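# Close the white door from inside so it latches

## Task

From the inside of the room, push or pull the white door closed until its latch catches and keeps it shut. Disturb nothing else, release the door so both grippers hold nothing, and back away. The robot must stay upright and level; a fall or lasting tilt means failure. Once everything has settled, for the final second the two arms, their hands and the lift must be clear of all contact, and the base may touch only fixed things, nothing movable such as parts, boxes, carts, lids or drawers.

## Robot and tools

Robot: a LinearBot, an omnidirectional wheeled base with a column about 1.7 m tall. A carriage rides the column (lift_m) and carries two identical six-joint arms, left and right, each ending in a two-finger gripper. Arm bases sit roughly 0.57 m + lift_m above the floor; carriage parts hang about 0.15 m lower. A hand reaches about 0.78 m from its shoulder but only about 0.38 m below the arm base. Parked arm: joints 1 to 6 at 0, 0.05, 0.05, 1.45, 0, 0; both parked, the robot is roughly 0.85 m wide by 0.65 m long. Cameras: carriage_camera (fixed, facing forward, tilted about 20 degrees down), left_wrist_camera and right_wrist_camera (looking beyond the fingertips).

Frames: base frame has its origin on the floor below the base centre, x forward, y left, z up, metres. left_hand and right_hand are reported in it as the midpoint between the finger pads, with quat_wxyz rotating base axes into hand axes (hand z runs along the fingers, fingers open along hand y). base_odometry is in the odometry frame (the base frame at scene start), counts wheel rotation only, so slip shows as travel; heading in rad, left positive, -3.142 to 3.142. Hand readings can be off, usually the real hand is lower, worse at long reach.

Tool move: one action plus a camera request. Arguments: base (object, exactly one key), joints (object), speeds (object), min_time_s (number), cameras (list). base keys are relative offsets from where the base last reported itself: translate_m (metres, forward positive, -2 to 2), strafe_m (metres, left positive, -2 to 2), rotate_rad (radians, counter-clockwise positive, -6.3 to 6.3). joints is a single dictionary covering both arms and the lift, keyed by name, each value an absolute target: lift_m 0 to 1 m; left_joint1_rad/right_joint1_rad -2.617 to 3.054 (vertical axis, 0 ahead, positive left); joint2 0 to 3.141 (0 upper arm back and level, 1.57 vertical, 3.14 forward and level); joint3 0 to 3.141 (0 folded, 3.14 straight); joint4 -1.57 to 1.57 (wrist pitch, positive lifts fingertips); joint5 -1.57 to 1.57 (wrist yaw, positive swings fingertips to the right, opposite to joint 1); joint6 -2.094 to 2.094 (roll about the finger direction); left_gripper_m/right_gripper_m 0 to 0.093 m pad gap. speeds caps top speed for that action only: translate_m and strafe_m 0.02 to 0.5 m/s, rotate_rad 0.05 to 1.57 rad/s, lift_m 0.08 to 0.25 m/s (the top value is the default). min_time_s, 0.1 to 8 s, sets a minimum duration for each arm and gripper motion. cameras takes carriage_camera, left_wrist_camera, right_wrist_camera or all; omitted or null gives all, [] gives none. A move with no action just reports. Unknown keys make the call invalid; out-of-range numbers get it refused, and a refusal or stop cancels the remaining move, wait and finished_scene calls of that reply.

wait: seconds 0 to 10, commands nothing, returns state and images. zoom_image: camera plus region [x0, y0, x1, y1] in pixels of that camera's latest image, top-left origin, at most 504 by 504. read_manual: licence texts only. finished_scene: scene (integer 1 to 3) ends the scene irreversibly; the door must already be latched and the robot clear.

Results: joint_positions, the move line (done, or the worst status), base_status and joint_status. done for the base means the wheels turned the commanded amount, slip included. off_target: stopped short and may still push. contact_stop or time_out: target dropped, holding in place. not_followed / "joint command not followed": a self-collision check blocked that arm's targets (the gripper still runs); to untangle, send one arm its current readings with joint 1 swung away from the other arm, then the other arm in a later call. on_its_own lists uncommanded behaviour; "held at" gives the target. motor_effort is percent of max (bracket = peak during the last action), with per-motor error; a falling lift effort while lowering means a hand rests on something. Joint torques: one per arm joint, wrapping at ±28 N m for joints 1 to 3. Motor temperatures: per arm, joints then gripper. MOTOR HOT appears at 75 °C; at 100 °C an OVER-TEMPERATURE FAULT drops that arm for 30 to 60 s, and its keys read limit_stop_at_motor_heat (resend targets afterward). Stretched or pushing arms heat up even while idle; park them to cool.

Cautions: the base senses contact only at the wheels; arms have no contact stop and will keep pressing, then snap to target once free. After a blocked drive, back off about 0.2 m the way you came. Never let the arms strike or squeeze each other hard. Tipping risk grows with a high carriage, extended arms, pushing or pulling, and abrupt stops; only images reveal a lean. Don't reverse so the column hits a table edge. Avoid slamming the door or shoving hard. Gripper: reading shut on nothing is 0.000 to 0.002; to release, command well above the reading. The simulation keeps running while you think, holding the last command. Finish with arms parked in free air, lift clear, base away from the door.

Each tool is called after "Request:" as name(argument=value, ...) on one line, values as JSON.

## Session

Request:
move(cameras=["carriage_camera"])

Scene clock: 0.00 s.
Joint torques (N m): no reading
Motor temperatures (°C): left_arm=[29 32 34 29 27 30 27] | right_arm=[30 31 32 29 29 29 31]
base_odometry: x=+0.000 y=+0.000 heading=+0.000
base_status: not commanded
joint_positions: lift_m=+0.300 left_joint1_rad=-0.008 left_joint2_rad=+0.051 left_joint3_rad=+0.041 left_joint4_rad=+1.440 left_joint5_rad=+0.011 left_joint6_rad=+0.011 left_gripper_m=+0.09396 right_joint1_rad=+0.018 right_joint2_rad=+0.067 right_joint3_rad=+0.063 right_joint4_rad=+1.447 right_joint5_rad=+0.039 right_joint6_rad=-0.006 right_gripper_m=+0.09396
joint_status: not commanded
motor_effort: lift_m=+18 drive_wheels=+0
left_hand: x=+0.2518 y=+0.2950 z=+1.3085 quat_wxyz=(+0.997, +0.006, +0.071, +0.001) (m; base frame)
right_hand: x=+0.2485 y=-0.3032 z=+1.3145 quat_wxyz=(+0.998, +0.018, +0.064, +0.005) (m; base frame)
pictures: carriage_camera
Images, in order (width x height): carriage_camera 672x504.

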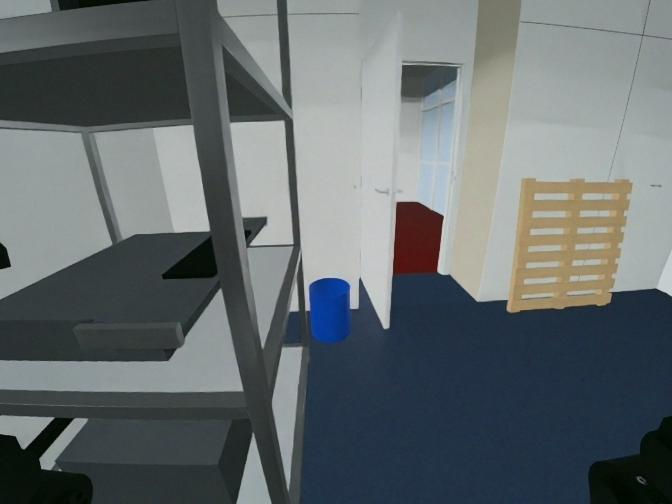

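Request:
move(base={"rotate_rad": 0.06}, cameras=[])

Request:
move(base={"strafe_m": -0.53}, joints={"lift_m":0.12,"left_joint1_rad":0,"left_joint2_rad":1.57,"left_joint3_rad":1.57,"left_joint4_rad":0,"left_joint5_rad":0,"left_joint6_rad":0,"left_gripper_m":0}, min_time_s=1.5, cameras=["carriage_camera"])

Scene clock: 14.63 s.
Joint torques (N m): left_arm=[-0.12 3.82 5.48 -0.12 0.07 0.05] | right_arm=[0.06 3.81 6.05 -0.21 -0.11 -0.04]
Motor temperatures (°C): left_arm=[29 32 35 29 27 30 27] | right_arm=[30 32 33 29 29 29 31]
move: done
base_odometry: x=+0.000 y=+0.000 heading=+0.060
base_status: done
joint_positions: lift_m=+0.300 left_joint1_rad=-0.008 left_joint2_rad=+0.051 left_joint3_rad=+0.041 left_joint4_rad=+1.440 left_joint5_rad=+0.011 left_joint6_rad=+0.011 left_gripper_m=+0.09396 right_joint1_rad=+0.018 right_joint2_rad=+0.067 right_joint3_rad=+0.063 right_joint4_rad=+1.447 right_joint5_rad=+0.039 right_joint6_rad=-0.006 right_gripper_m=+0.09396
joint_status: not commanded
motor_effort: lift_m=+18(18) drive_wheels=-1(9)
left_hand: x=+0.2518 y=+0.2950 z=+1.3085 quat_wxyz=(+0.997, +0.006, +0.071, +0.001) (m; base frame)
right_hand: x=+0.2485 y=-0.3032 z=+1.3145 quat_wxyz=(+0.998, +0.018, +0.064, +0.005) (m; base frame)
pictures: none
No camera images: "cameras" was empty.

Scene clock: 17.83 s.
Joint torques (N m): left_arm=[0.54 -10.13 9.22 2.13 0.26 -0.08] | right_arm=[-0.13 3.84 6.11 -0.21 -0.09 -0.06]
Motor temperatures (°C): left_arm=[30 33 35 30 29 30 27] | right_arm=[30 32 33 29 29 29 31]
move: done
base_odometry: x=+0.031 y=-0.529 heading=+0.059
base_status: done
joint_positions: lift_m=+0.120 left_joint1_rad=-0.008 left_joint2_rad=+1.589 left_joint3_rad=+1.546 left_joint4_rad=-0.014 left_joint5_rad=-0.014 left_joint6_rad=+0.012 left_gripper_m=+0.00054 right_joint1_rad=+0.019 right_joint2_rad=+0.067 right_joint3_rad=+0.063 right_joint4_rad=+1.446 right_joint5_rad=+0.039 right_joint6_rad=-0.006 right_gripper_m=+0.09396
joint_status: all done
motor_effort: lift_m=+18(20) drive_wheels=+0(23)
left_hand: x=+0.7327 y=+0.2955 z=+1.1138 quat_wxyz=(+0.687, +0.002, +0.727, +0.006) (m; base frame)
right_hand: x=+0.2486 y=-0.3032 z=+1.1344 quat_wxyz=(+0.998, +0.019, +0.064, +0.005) (m; base frame)
pictures: carriage_camera
Images, in order (width x height): carriage_camera 672x504.

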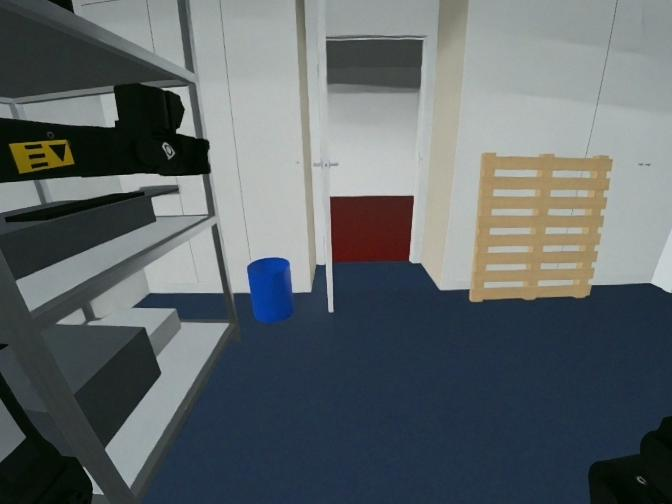

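Request:
move(base={"translate_m": 1.32}, cameras=["carriage_camera"])

Request:
move(base={"strafe_m": -0.63}, speeds={"strafe_m":0.22}, cameras=[])

Request:
move(base={"translate_m": 0.3}, speeds={"translate_m":0.17}, cameras=[])

Request:
move(base={"strafe_m": 0.29}, speeds={"strafe_m":0.3}, cameras=["carriage_camera"])

Scene clock: 31.57 s.
Joint torques (N m): left_arm=[0.36 -10.06 8.99 2.13 0.24 -0.07] | right_arm=[-0.13 3.84 6.05 -0.17 -0.1 -0.05]
Motor temperatures (°C): left_arm=[30 35 39 33 28 30 27] | right_arm=[30 32 33 29 29 29 31]
move: done
base_odometry: x=+1.349 y=-0.452 heading=+0.059
base_status: done
joint_positions: lift_m=+0.120 left_joint1_rad=-0.008 left_joint2_rad=+1.589 left_joint3_rad=+1.546 left_joint4_rad=-0.013 left_joint5_rad=-0.014 left_joint6_rad=+0.011 left_gripper_m=+0.00054 right_joint1_rad=+0.019 right_joint2_rad=+0.067 right_joint3_rad=+0.063 right_joint4_rad=+1.446 right_joint5_rad=+0.039 right_joint6_rad=-0.006 right_gripper_m=+0.09396
joint_status: not commanded
motor_effort: lift_m=+18(19) drive_wheels=-1(18)
left_hand: x=+0.7327 y=+0.2955 z=+1.1140 quat_wxyz=(+0.687, +0.002, +0.726, +0.006) (m; base frame)
right_hand: x=+0.2486 y=-0.3032 z=+1.1344 quat_wxyz=(+0.998, +0.019, +0.065, +0.005) (m; base frame)
pictures: carriage_camera
Images, in order (width x height): carriage_camera 672x504.

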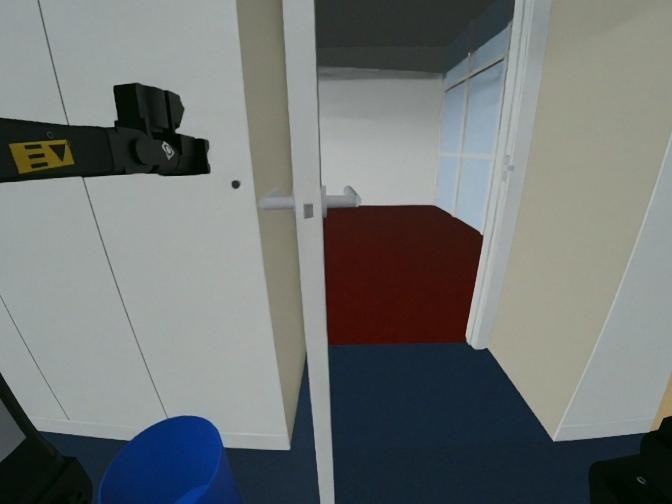

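Scene clock: 35.60 s.
Joint torques (N m): left_arm=[-0.24 -9.99 8.99 2.11 0.26 0] | right_arm=[-0.05 3.82 6.04 -0.19 -0.11 -0.05]
Motor temperatures (°C): left_arm=[30 35 39 34 28 30 27] | right_arm=[30 32 33 29 29 29 31]
move: done
base_odometry: x=+1.387 y=-1.081 heading=+0.059
base_status: done
joint_positions: lift_m=+0.120 left_joint1_rad=+0.002 left_joint2_rad=+1.589 left_joint3_rad=+1.546 left_joint4_rad=-0.012 left_joint5_rad=-0.013 left_joint6_rad=+0.004 left_gripper_m=+0.00054 right_joint1_rad=+0.019 right_joint2_rad=+0.067 right_joint3_rad=+0.063 right_joint4_rad=+1.446 right_joint5_rad=+0.039 right_joint6_rad=-0.006 right_gripper_m=+0.09396
joint_status: not commanded
motor_effort: lift_m=+18(19) drive_wheels=+1(13)
left_hand: x=+0.7327 y=+0.3002 z=+1.1143 quat_wxyz=(+0.688, -0.004, +0.726, +0.007) (m; base frame)
right_hand: x=+0.2486 y=-0.3032 z=+1.1344 quat_wxyz=(+0.998, +0.019, +0.065, +0.005) (m; base frame)
pictures: none
No camera images: "cameras" was empty.

Scene clock: 38.43 s.
Joint torques (N m): left_arm=[-0.25 -10.02 9.1 2.11 0.29 0.01] | right_arm=[-0.14 3.81 6.04 -0.2 -0.09 -0.07]
Motor temperatures (°C): left_arm=[30 35 40 34 28 30 27] | right_arm=[30 33 33 29 29 29 31]
move: done
base_odometry: x=+1.686 y=-1.063 heading=+0.059
base_status: done
joint_positions: lift_m=+0.120 left_joint1_rad=+0.002 left_joint2_rad=+1.589 left_joint3_rad=+1.546 left_joint4_rad=-0.012 left_joint5_rad=-0.013 left_joint6_rad=+0.004 left_gripper_m=+0.00054 right_joint1_rad=+0.019 right_joint2_rad=+0.067 right_joint3_rad=+0.063 right_joint4_rad=+1.446 right_joint5_rad=+0.039 right_joint6_rad=-0.006 right_gripper_m=+0.09396
joint_status: not commanded
motor_effort: lift_m=+18(19) drive_wheels=-1(13)
left_hand: x=+0.7327 y=+0.3002 z=+1.1144 quat_wxyz=(+0.688, -0.004, +0.726, +0.007) (m; base frame)
right_hand: x=+0.2486 y=-0.3032 z=+1.1344 quat_wxyz=(+0.998, +0.019, +0.065, +0.005) (m; base frame)
pictures: none
No camera images: "cameras" was empty.

Scene clock: 40.87 s.
Joint torques (N m): left_arm=[-0.32 -10.11 9.05 2.1 0.23 0] | right_arm=[-0.06 3.81 6.05 -0.2 -0.11 -0.06]
Motor temperatures (°C): left_arm=[30 36 40 35 28 30 27] | right_arm=[30 33 33 29 29 29 31]
move: done
base_odometry: x=+1.669 y=-0.774 heading=+0.058
base_status: done
joint_positions: lift_m=+0.120 left_joint1_rad=+0.002 left_joint2_rad=+1.589 left_joint3_rad=+1.546 left_joint4_rad=-0.012 left_joint5_rad=-0.011 left_joint6_rad=+0.004 left_gripper_m=+0.00054 right_joint1_rad=+0.018 right_joint2_rad=+0.067 right_joint3_rad=+0.063 right_joint4_rad=+1.446 right_joint5_rad=+0.039 right_joint6_rad=-0.006 right_gripper_m=+0.09396
joint_status: not commanded
motor_effort: lift_m=+18(19) drive_wheels=-1(12)
left_hand: x=+0.7327 y=+0.3003 z=+1.1144 quat_wxyz=(+0.688, -0.003, +0.726, +0.006) (m; base frame)
right_hand: x=+0.2486 y=-0.3032 z=+1.1344 quat_wxyz=(+0.998, +0.019, +0.065, +0.005) (m; base frame)
pictures: carriage_camera
Images, in order (width x height): carriage_camera 672x504.

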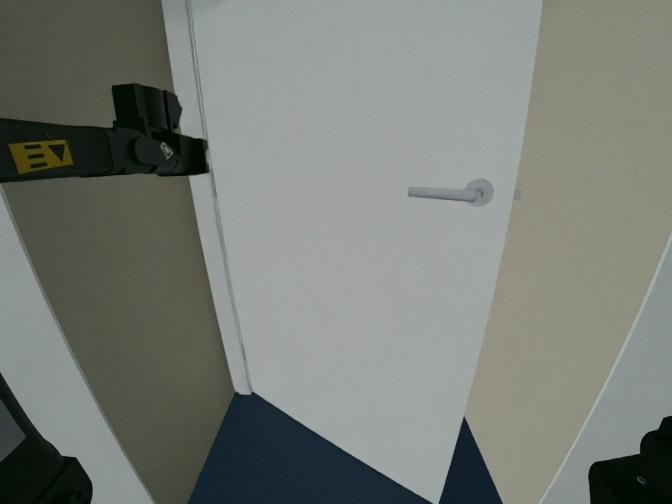

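Request:
move(base={"translate_m": -0.1}, cameras=[])

Request:
move(joints={"right_joint1_rad":0.12,"right_joint2_rad":1.57,"right_joint3_rad":1.57,"right_joint4_rad":0,"right_joint5_rad":0.12,"right_joint6_rad":0,"right_gripper_m":0,"left_joint2_rad":0.05,"left_joint3_rad":0.05,"left_joint4_rad":1.45}, min_time_s=1.2, cameras=[])

Request:
move(base={"translate_m": 0.41}, speeds={"translate_m":0.17}, cameras=["carriage_camera"])

Scene clock: 51.47 s.
Joint torques (N m): left_arm=[-0.28 -9.88 8.99 2.07 0.21 0] | right_arm=[-0.12 3.84 6.13 -0.2 -0.11 -0.06]
Motor temperatures (°C): left_arm=[30 37 42 36 28 30 27] | right_arm=[30 33 34 29 29 29 31]
move: done
base_odometry: x=+1.569 y=-0.779 heading=+0.058
base_status: done
joint_positions: lift_m=+0.120 left_joint1_rad=+0.002 left_joint2_rad=+1.588 left_joint3_rad=+1.546 left_joint4_rad=-0.011 left_joint5_rad=-0.011 left_joint6_rad=+0.004 left_gripper_m=+0.00054 right_joint1_rad=+0.018 right_joint2_rad=+0.067 right_joint3_rad=+0.063 right_joint4_rad=+1.446 right_joint5_rad=+0.039 right_joint6_rad=-0.006 right_gripper_m=+0.09396
joint_status: not commanded
motor_effort: lift_m=+18(19) drive_wheels=+2(12)
left_hand: x=+0.7324 y=+0.3003 z=+1.1151 quat_wxyz=(+0.688, -0.003, +0.725, +0.006) (m; base frame)
right_hand: x=+0.2487 y=-0.3032 z=+1.1344 quat_wxyz=(+0.998, +0.019, +0.065, +0.005) (m; base frame)
pictures: none
No camera images: "cameras" was empty.

Scene clock: 53.40 s.
Joint torques (N m): left_arm=[-0.34 3.14 4.51 0.05 0.23 0.05] | right_arm=[0.55 -7.15 10.8 2.08 0.05 0.04]
Motor temperatures (°C): left_arm=[30 37 42 36 28 30 27] | right_arm=[30 33 34 29 29 29 31]
move: done
base_odometry: x=+1.569 y=-0.779 heading=+0.058
base_status: not commanded
joint_positions: lift_m=+0.120 left_joint1_rad=+0.002 left_joint2_rad=+0.056 left_joint3_rad=+0.057 left_joint4_rad=+1.434 left_joint5_rad=-0.011 left_joint6_rad=+0.004 left_gripper_m=+0.00054 right_joint1_rad=+0.113 right_joint2_rad=+1.566 right_joint3_rad=+1.540 right_joint4_rad=+0.011 right_joint5_rad=+0.106 right_joint6_rad=-0.006 right_gripper_m=+0.00010
joint_status: all done
motor_effort: lift_m=+18(19) drive_wheels=-1(2)
left_hand: x=+0.2499 y=+0.2991 z=+1.1329 quat_wxyz=(+0.998, -0.005, +0.068, +0.004) (m; base frame)
right_hand: x=+0.7241 y=-0.2576 z=+1.1282 quat_wxyz=(+0.702, -0.005, +0.712, +0.000) (m; base frame)
pictures: none
No camera images: "cameras" was empty.

Scene clock: 56.77 s.
Joint torques (N m): left_arm=[-0.13 3.11 4.55 0 0.24 0.01] | right_arm=[-0.5 -7.06 10.85 2.2 0.05 0.03]
Motor temperatures (°C): left_arm=[30 36 41 35 28 30 27] | right_arm=[30 34 35 30 29 29 31]
move: done
base_odometry: x=+1.979 y=-0.755 heading=+0.059
base_status: done
joint_positions: lift_m=+0.120 left_joint1_rad=+0.002 left_joint2_rad=+0.056 left_joint3_rad=+0.057 left_joint4_rad=+1.440 left_joint5_rad=-0.011 left_joint6_rad=+0.004 left_gripper_m=+0.00054 right_joint1_rad=+0.124 right_joint2_rad=+1.566 right_joint3_rad=+1.542 right_joint4_rad=+0.004 right_joint5_rad=+0.108 right_joint6_rad=-0.006 right_gripper_m=+0.00010
joint_status: not commanded
motor_effort: lift_m=+18(18) drive_wheels=-1(11)
left_hand: x=+0.2482 y=+0.2991 z=+1.1331 quat_wxyz=(+0.998, -0.005, +0.065, +0.004) (m; base frame)
right_hand: x=+0.7235 y=-0.2523 z=+1.1271 quat_wxyz=(+0.700, -0.009, +0.714, +0.003) (m; base frame)
pictures: carriage_camera
Images, in order (width x height): carriage_camera 672x504.

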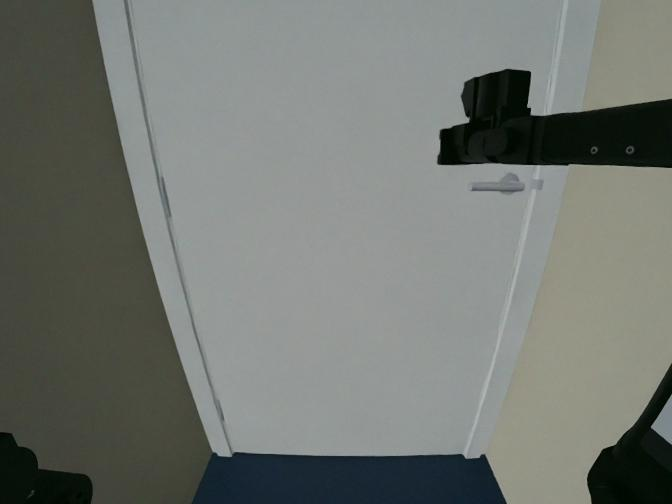

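Request:
move(base={"translate_m": 0.12}, speeds={"translate_m":0.17}, cameras=["carriage_camera"])

Request:
move(base={"translate_m": -0.48}, speeds={"translate_m":0.3}, cameras=["carriage_camera"])

Request:
zoom_image(camera="carriage_camera", region=[400, 140, 540, 245])

Scene clock: 64.33 s.
Joint torques (N m): left_arm=[-0.32 3.12 4.48 -0.03 0.24 0.02] | right_arm=[-2.18 12.53 7.79 6.91 0.18 0.02]
Motor temperatures (°C): left_arm=[30 36 40 34 28 30 27] | right_arm=[30 35 36 33 29 29 31]
move: done
base_odometry: x=+2.098 y=-0.748 heading=+0.058
base_status: done
joint_positions: lift_m=+0.120 left_joint1_rad=+0.002 left_joint2_rad=+0.056 left_joint3_rad=+0.057 left_joint4_rad=+1.443 left_joint5_rad=-0.011 left_joint6_rad=+0.004 left_gripper_m=+0.00054 right_joint1_rad=+0.143 right_joint2_rad=+1.367 right_joint3_rad=+1.566 right_joint4_rad=-0.423 right_joint5_rad=+0.092 right_joint6_rad=-0.006 right_gripper_m=+0.00009
joint_status: not commanded
motor_effort: lift_m=+18(18) drive_wheels=+14(20)
left_hand: x=+0.2474 y=+0.2991 z=+1.1332 quat_wxyz=(+0.998, -0.005, +0.063, +0.003) (m; base frame)
right_hand: x=+0.6470 y=-0.2512 z=+1.1254 quat_wxyz=(+0.624, -0.029, +0.781, +0.006) (m; base frame)
pictures: carriage_camera
Images, in order (width x height): carriage_camera 672x504.

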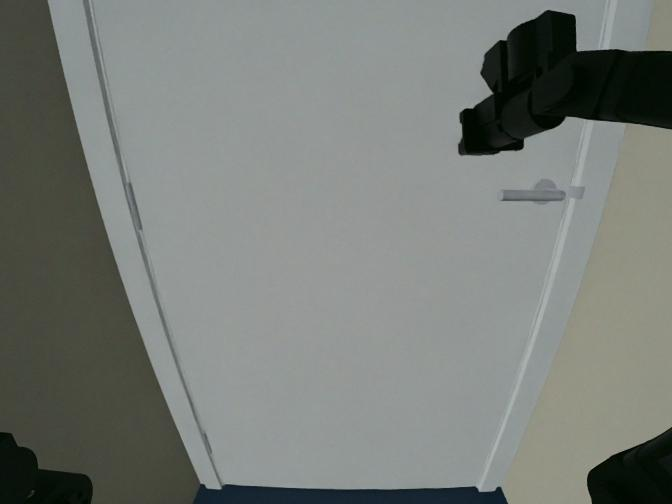

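Scene clock: 67.43 s.
Joint torques (N m): left_arm=[-0.36 3.17 4.68 -0.06 0.22 0.01] | right_arm=[-0.57 -8.12 8.35 2.31 -0.01 0.01]
Motor temperatures (°C): left_arm=[30 36 40 33 28 30 27] | right_arm=[30 35 36 35 29 29 31]
move: done
base_odometry: x=+1.619 y=-0.776 heading=+0.058
base_status: done
joint_positions: lift_m=+0.120 left_joint1_rad=+0.002 left_joint2_rad=+0.056 left_joint3_rad=+0.056 left_joint4_rad=+1.443 left_joint5_rad=-0.010 left_joint6_rad=+0.004 left_gripper_m=+0.00054 right_joint1_rad=+0.126 right_joint2_rad=+1.577 right_joint3_rad=+1.566 right_joint4_rad=-0.007 right_joint5_rad=+0.114 right_joint6_rad=-0.006 right_gripper_m=+0.00009
joint_status: not commanded
motor_effort: lift_m=+18(18) drive_wheels=+0(15)
left_hand: x=+0.2478 y=+0.2990 z=+1.1329 quat_wxyz=(+0.998, -0.005, +0.064, +0.003) (m; base frame)
right_hand: x=+0.7256 y=-0.2524 z=+1.1310 quat_wxyz=(+0.701, -0.007, +0.713, +0.001) (m; base frame)
pictures: carriage_camera
Images, in order (width x height): carriage_camera 672x504.

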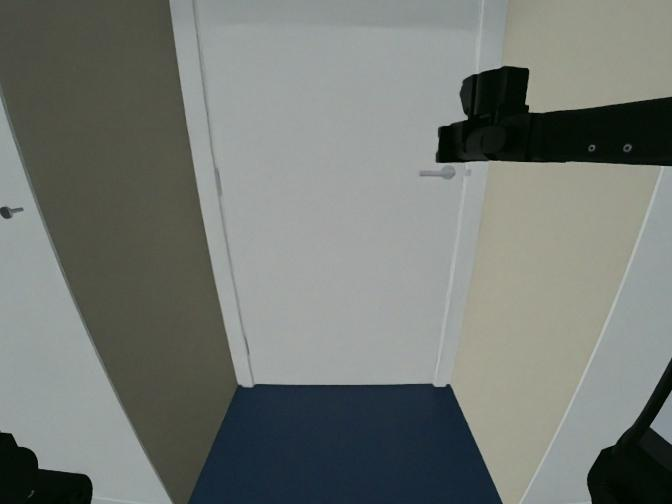

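Scaled by 3.600 from the camera's 672x504 image, which has a finer 960x720 frame.

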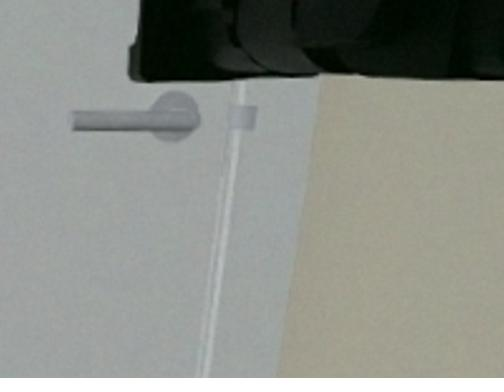

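Request:
move(base={"translate_m": 0.51}, speeds={"translate_m":0.22}, cameras=[])

Request:
move(base={"translate_m": -0.51}, speeds={"translate_m":0.3}, cameras=["carriage_camera"])

Request:
zoom_image(camera="carriage_camera", region=[400, 140, 540, 245])

Scene clock: 76.47 s.
Joint torques (N m): left_arm=[-0.25 3.23 4.77 -0.04 0.22 -0.01] | right_arm=[-2.56 18.17 4.37 7.71 0.46 0.02]
Motor temperatures (°C): left_arm=[30 35 40 33 28 30 28] | right_arm=[30 37 37 39 29 29 31]
move: done
base_odometry: x=+2.128 y=-0.746 heading=+0.058
base_status: done
joint_positions: lift_m=+0.120 left_joint1_rad=+0.002 left_joint2_rad=+0.056 left_joint3_rad=+0.056 left_joint4_rad=+1.445 left_joint5_rad=-0.010 left_joint6_rad=+0.004 left_gripper_m=+0.00054 right_joint1_rad=+0.146 right_joint2_rad=+1.304 right_joint3_rad=+1.599 right_joint4_rad=-0.507 right_joint5_rad=+0.064 right_joint6_rad=-0.005 right_gripper_m=+0.00008
joint_status: not commanded
motor_effort: lift_m=+18(19) drive_wheels=+15(21)
left_hand: x=+0.2475 y=+0.2989 z=+1.1327 quat_wxyz=(+0.998, -0.005, +0.063, +0.003) (m; base frame)
right_hand: x=+0.6197 y=-0.2487 z=+1.1456 quat_wxyz=(+0.628, -0.039, +0.777, +0.019) (m; base frame)
pictures: none
No camera images: "cameras" was empty.

Scene clock: 79.67 s.
Joint torques (N m): left_arm=[-0.34 3.26 4.82 -0.04 0.22 0.01] | right_arm=[-0.66 -8.57 7.87 2.27 0.05 0.02]
Motor temperatures (°C): left_arm=[30 35 39 33 28 30 28] | right_arm=[30 37 37 40 29 29 31]
move: done
base_odometry: x=+1.618 y=-0.775 heading=+0.058
base_status: done
joint_positions: lift_m=+0.120 left_joint1_rad=+0.002 left_joint2_rad=+0.056 left_joint3_rad=+0.055 left_joint4_rad=+1.446 left_joint5_rad=-0.010 left_joint6_rad=+0.004 left_gripper_m=+0.00054 right_joint1_rad=+0.125 right_joint2_rad=+1.580 right_joint3_rad=+1.570 right_joint4_rad=-0.007 right_joint5_rad=+0.108 right_joint6_rad=-0.005 right_gripper_m=+0.00008
joint_status: not commanded
motor_effort: lift_m=+18(18) drive_wheels=+2(21)
left_hand: x=+0.2473 y=+0.2989 z=+1.1326 quat_wxyz=(+0.998, -0.005, +0.063, +0.003) (m; base frame)
right_hand: x=+0.7264 y=-0.2514 z=+1.1312 quat_wxyz=(+0.701, -0.009, +0.713, +0.004) (m; base frame)
pictures: carriage_camera
Images, in order (width x height): carriage_camera 672x504.

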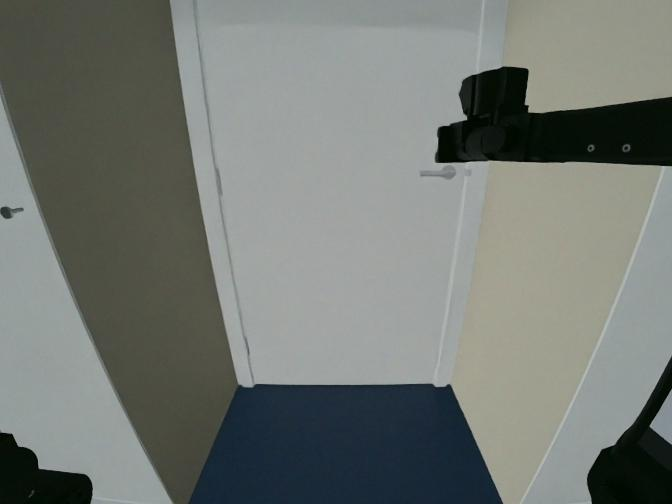

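Scaled by 3.600 from the camera's 672x504 image, which has a finer 960x720 frame.

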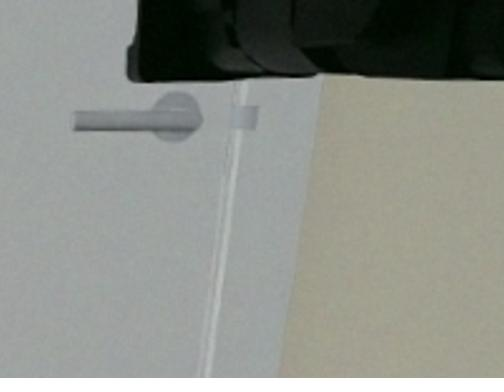

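Identical to the solved scenes.

Request:
finished_scene(scene=3)

The scene is finished: the task was done.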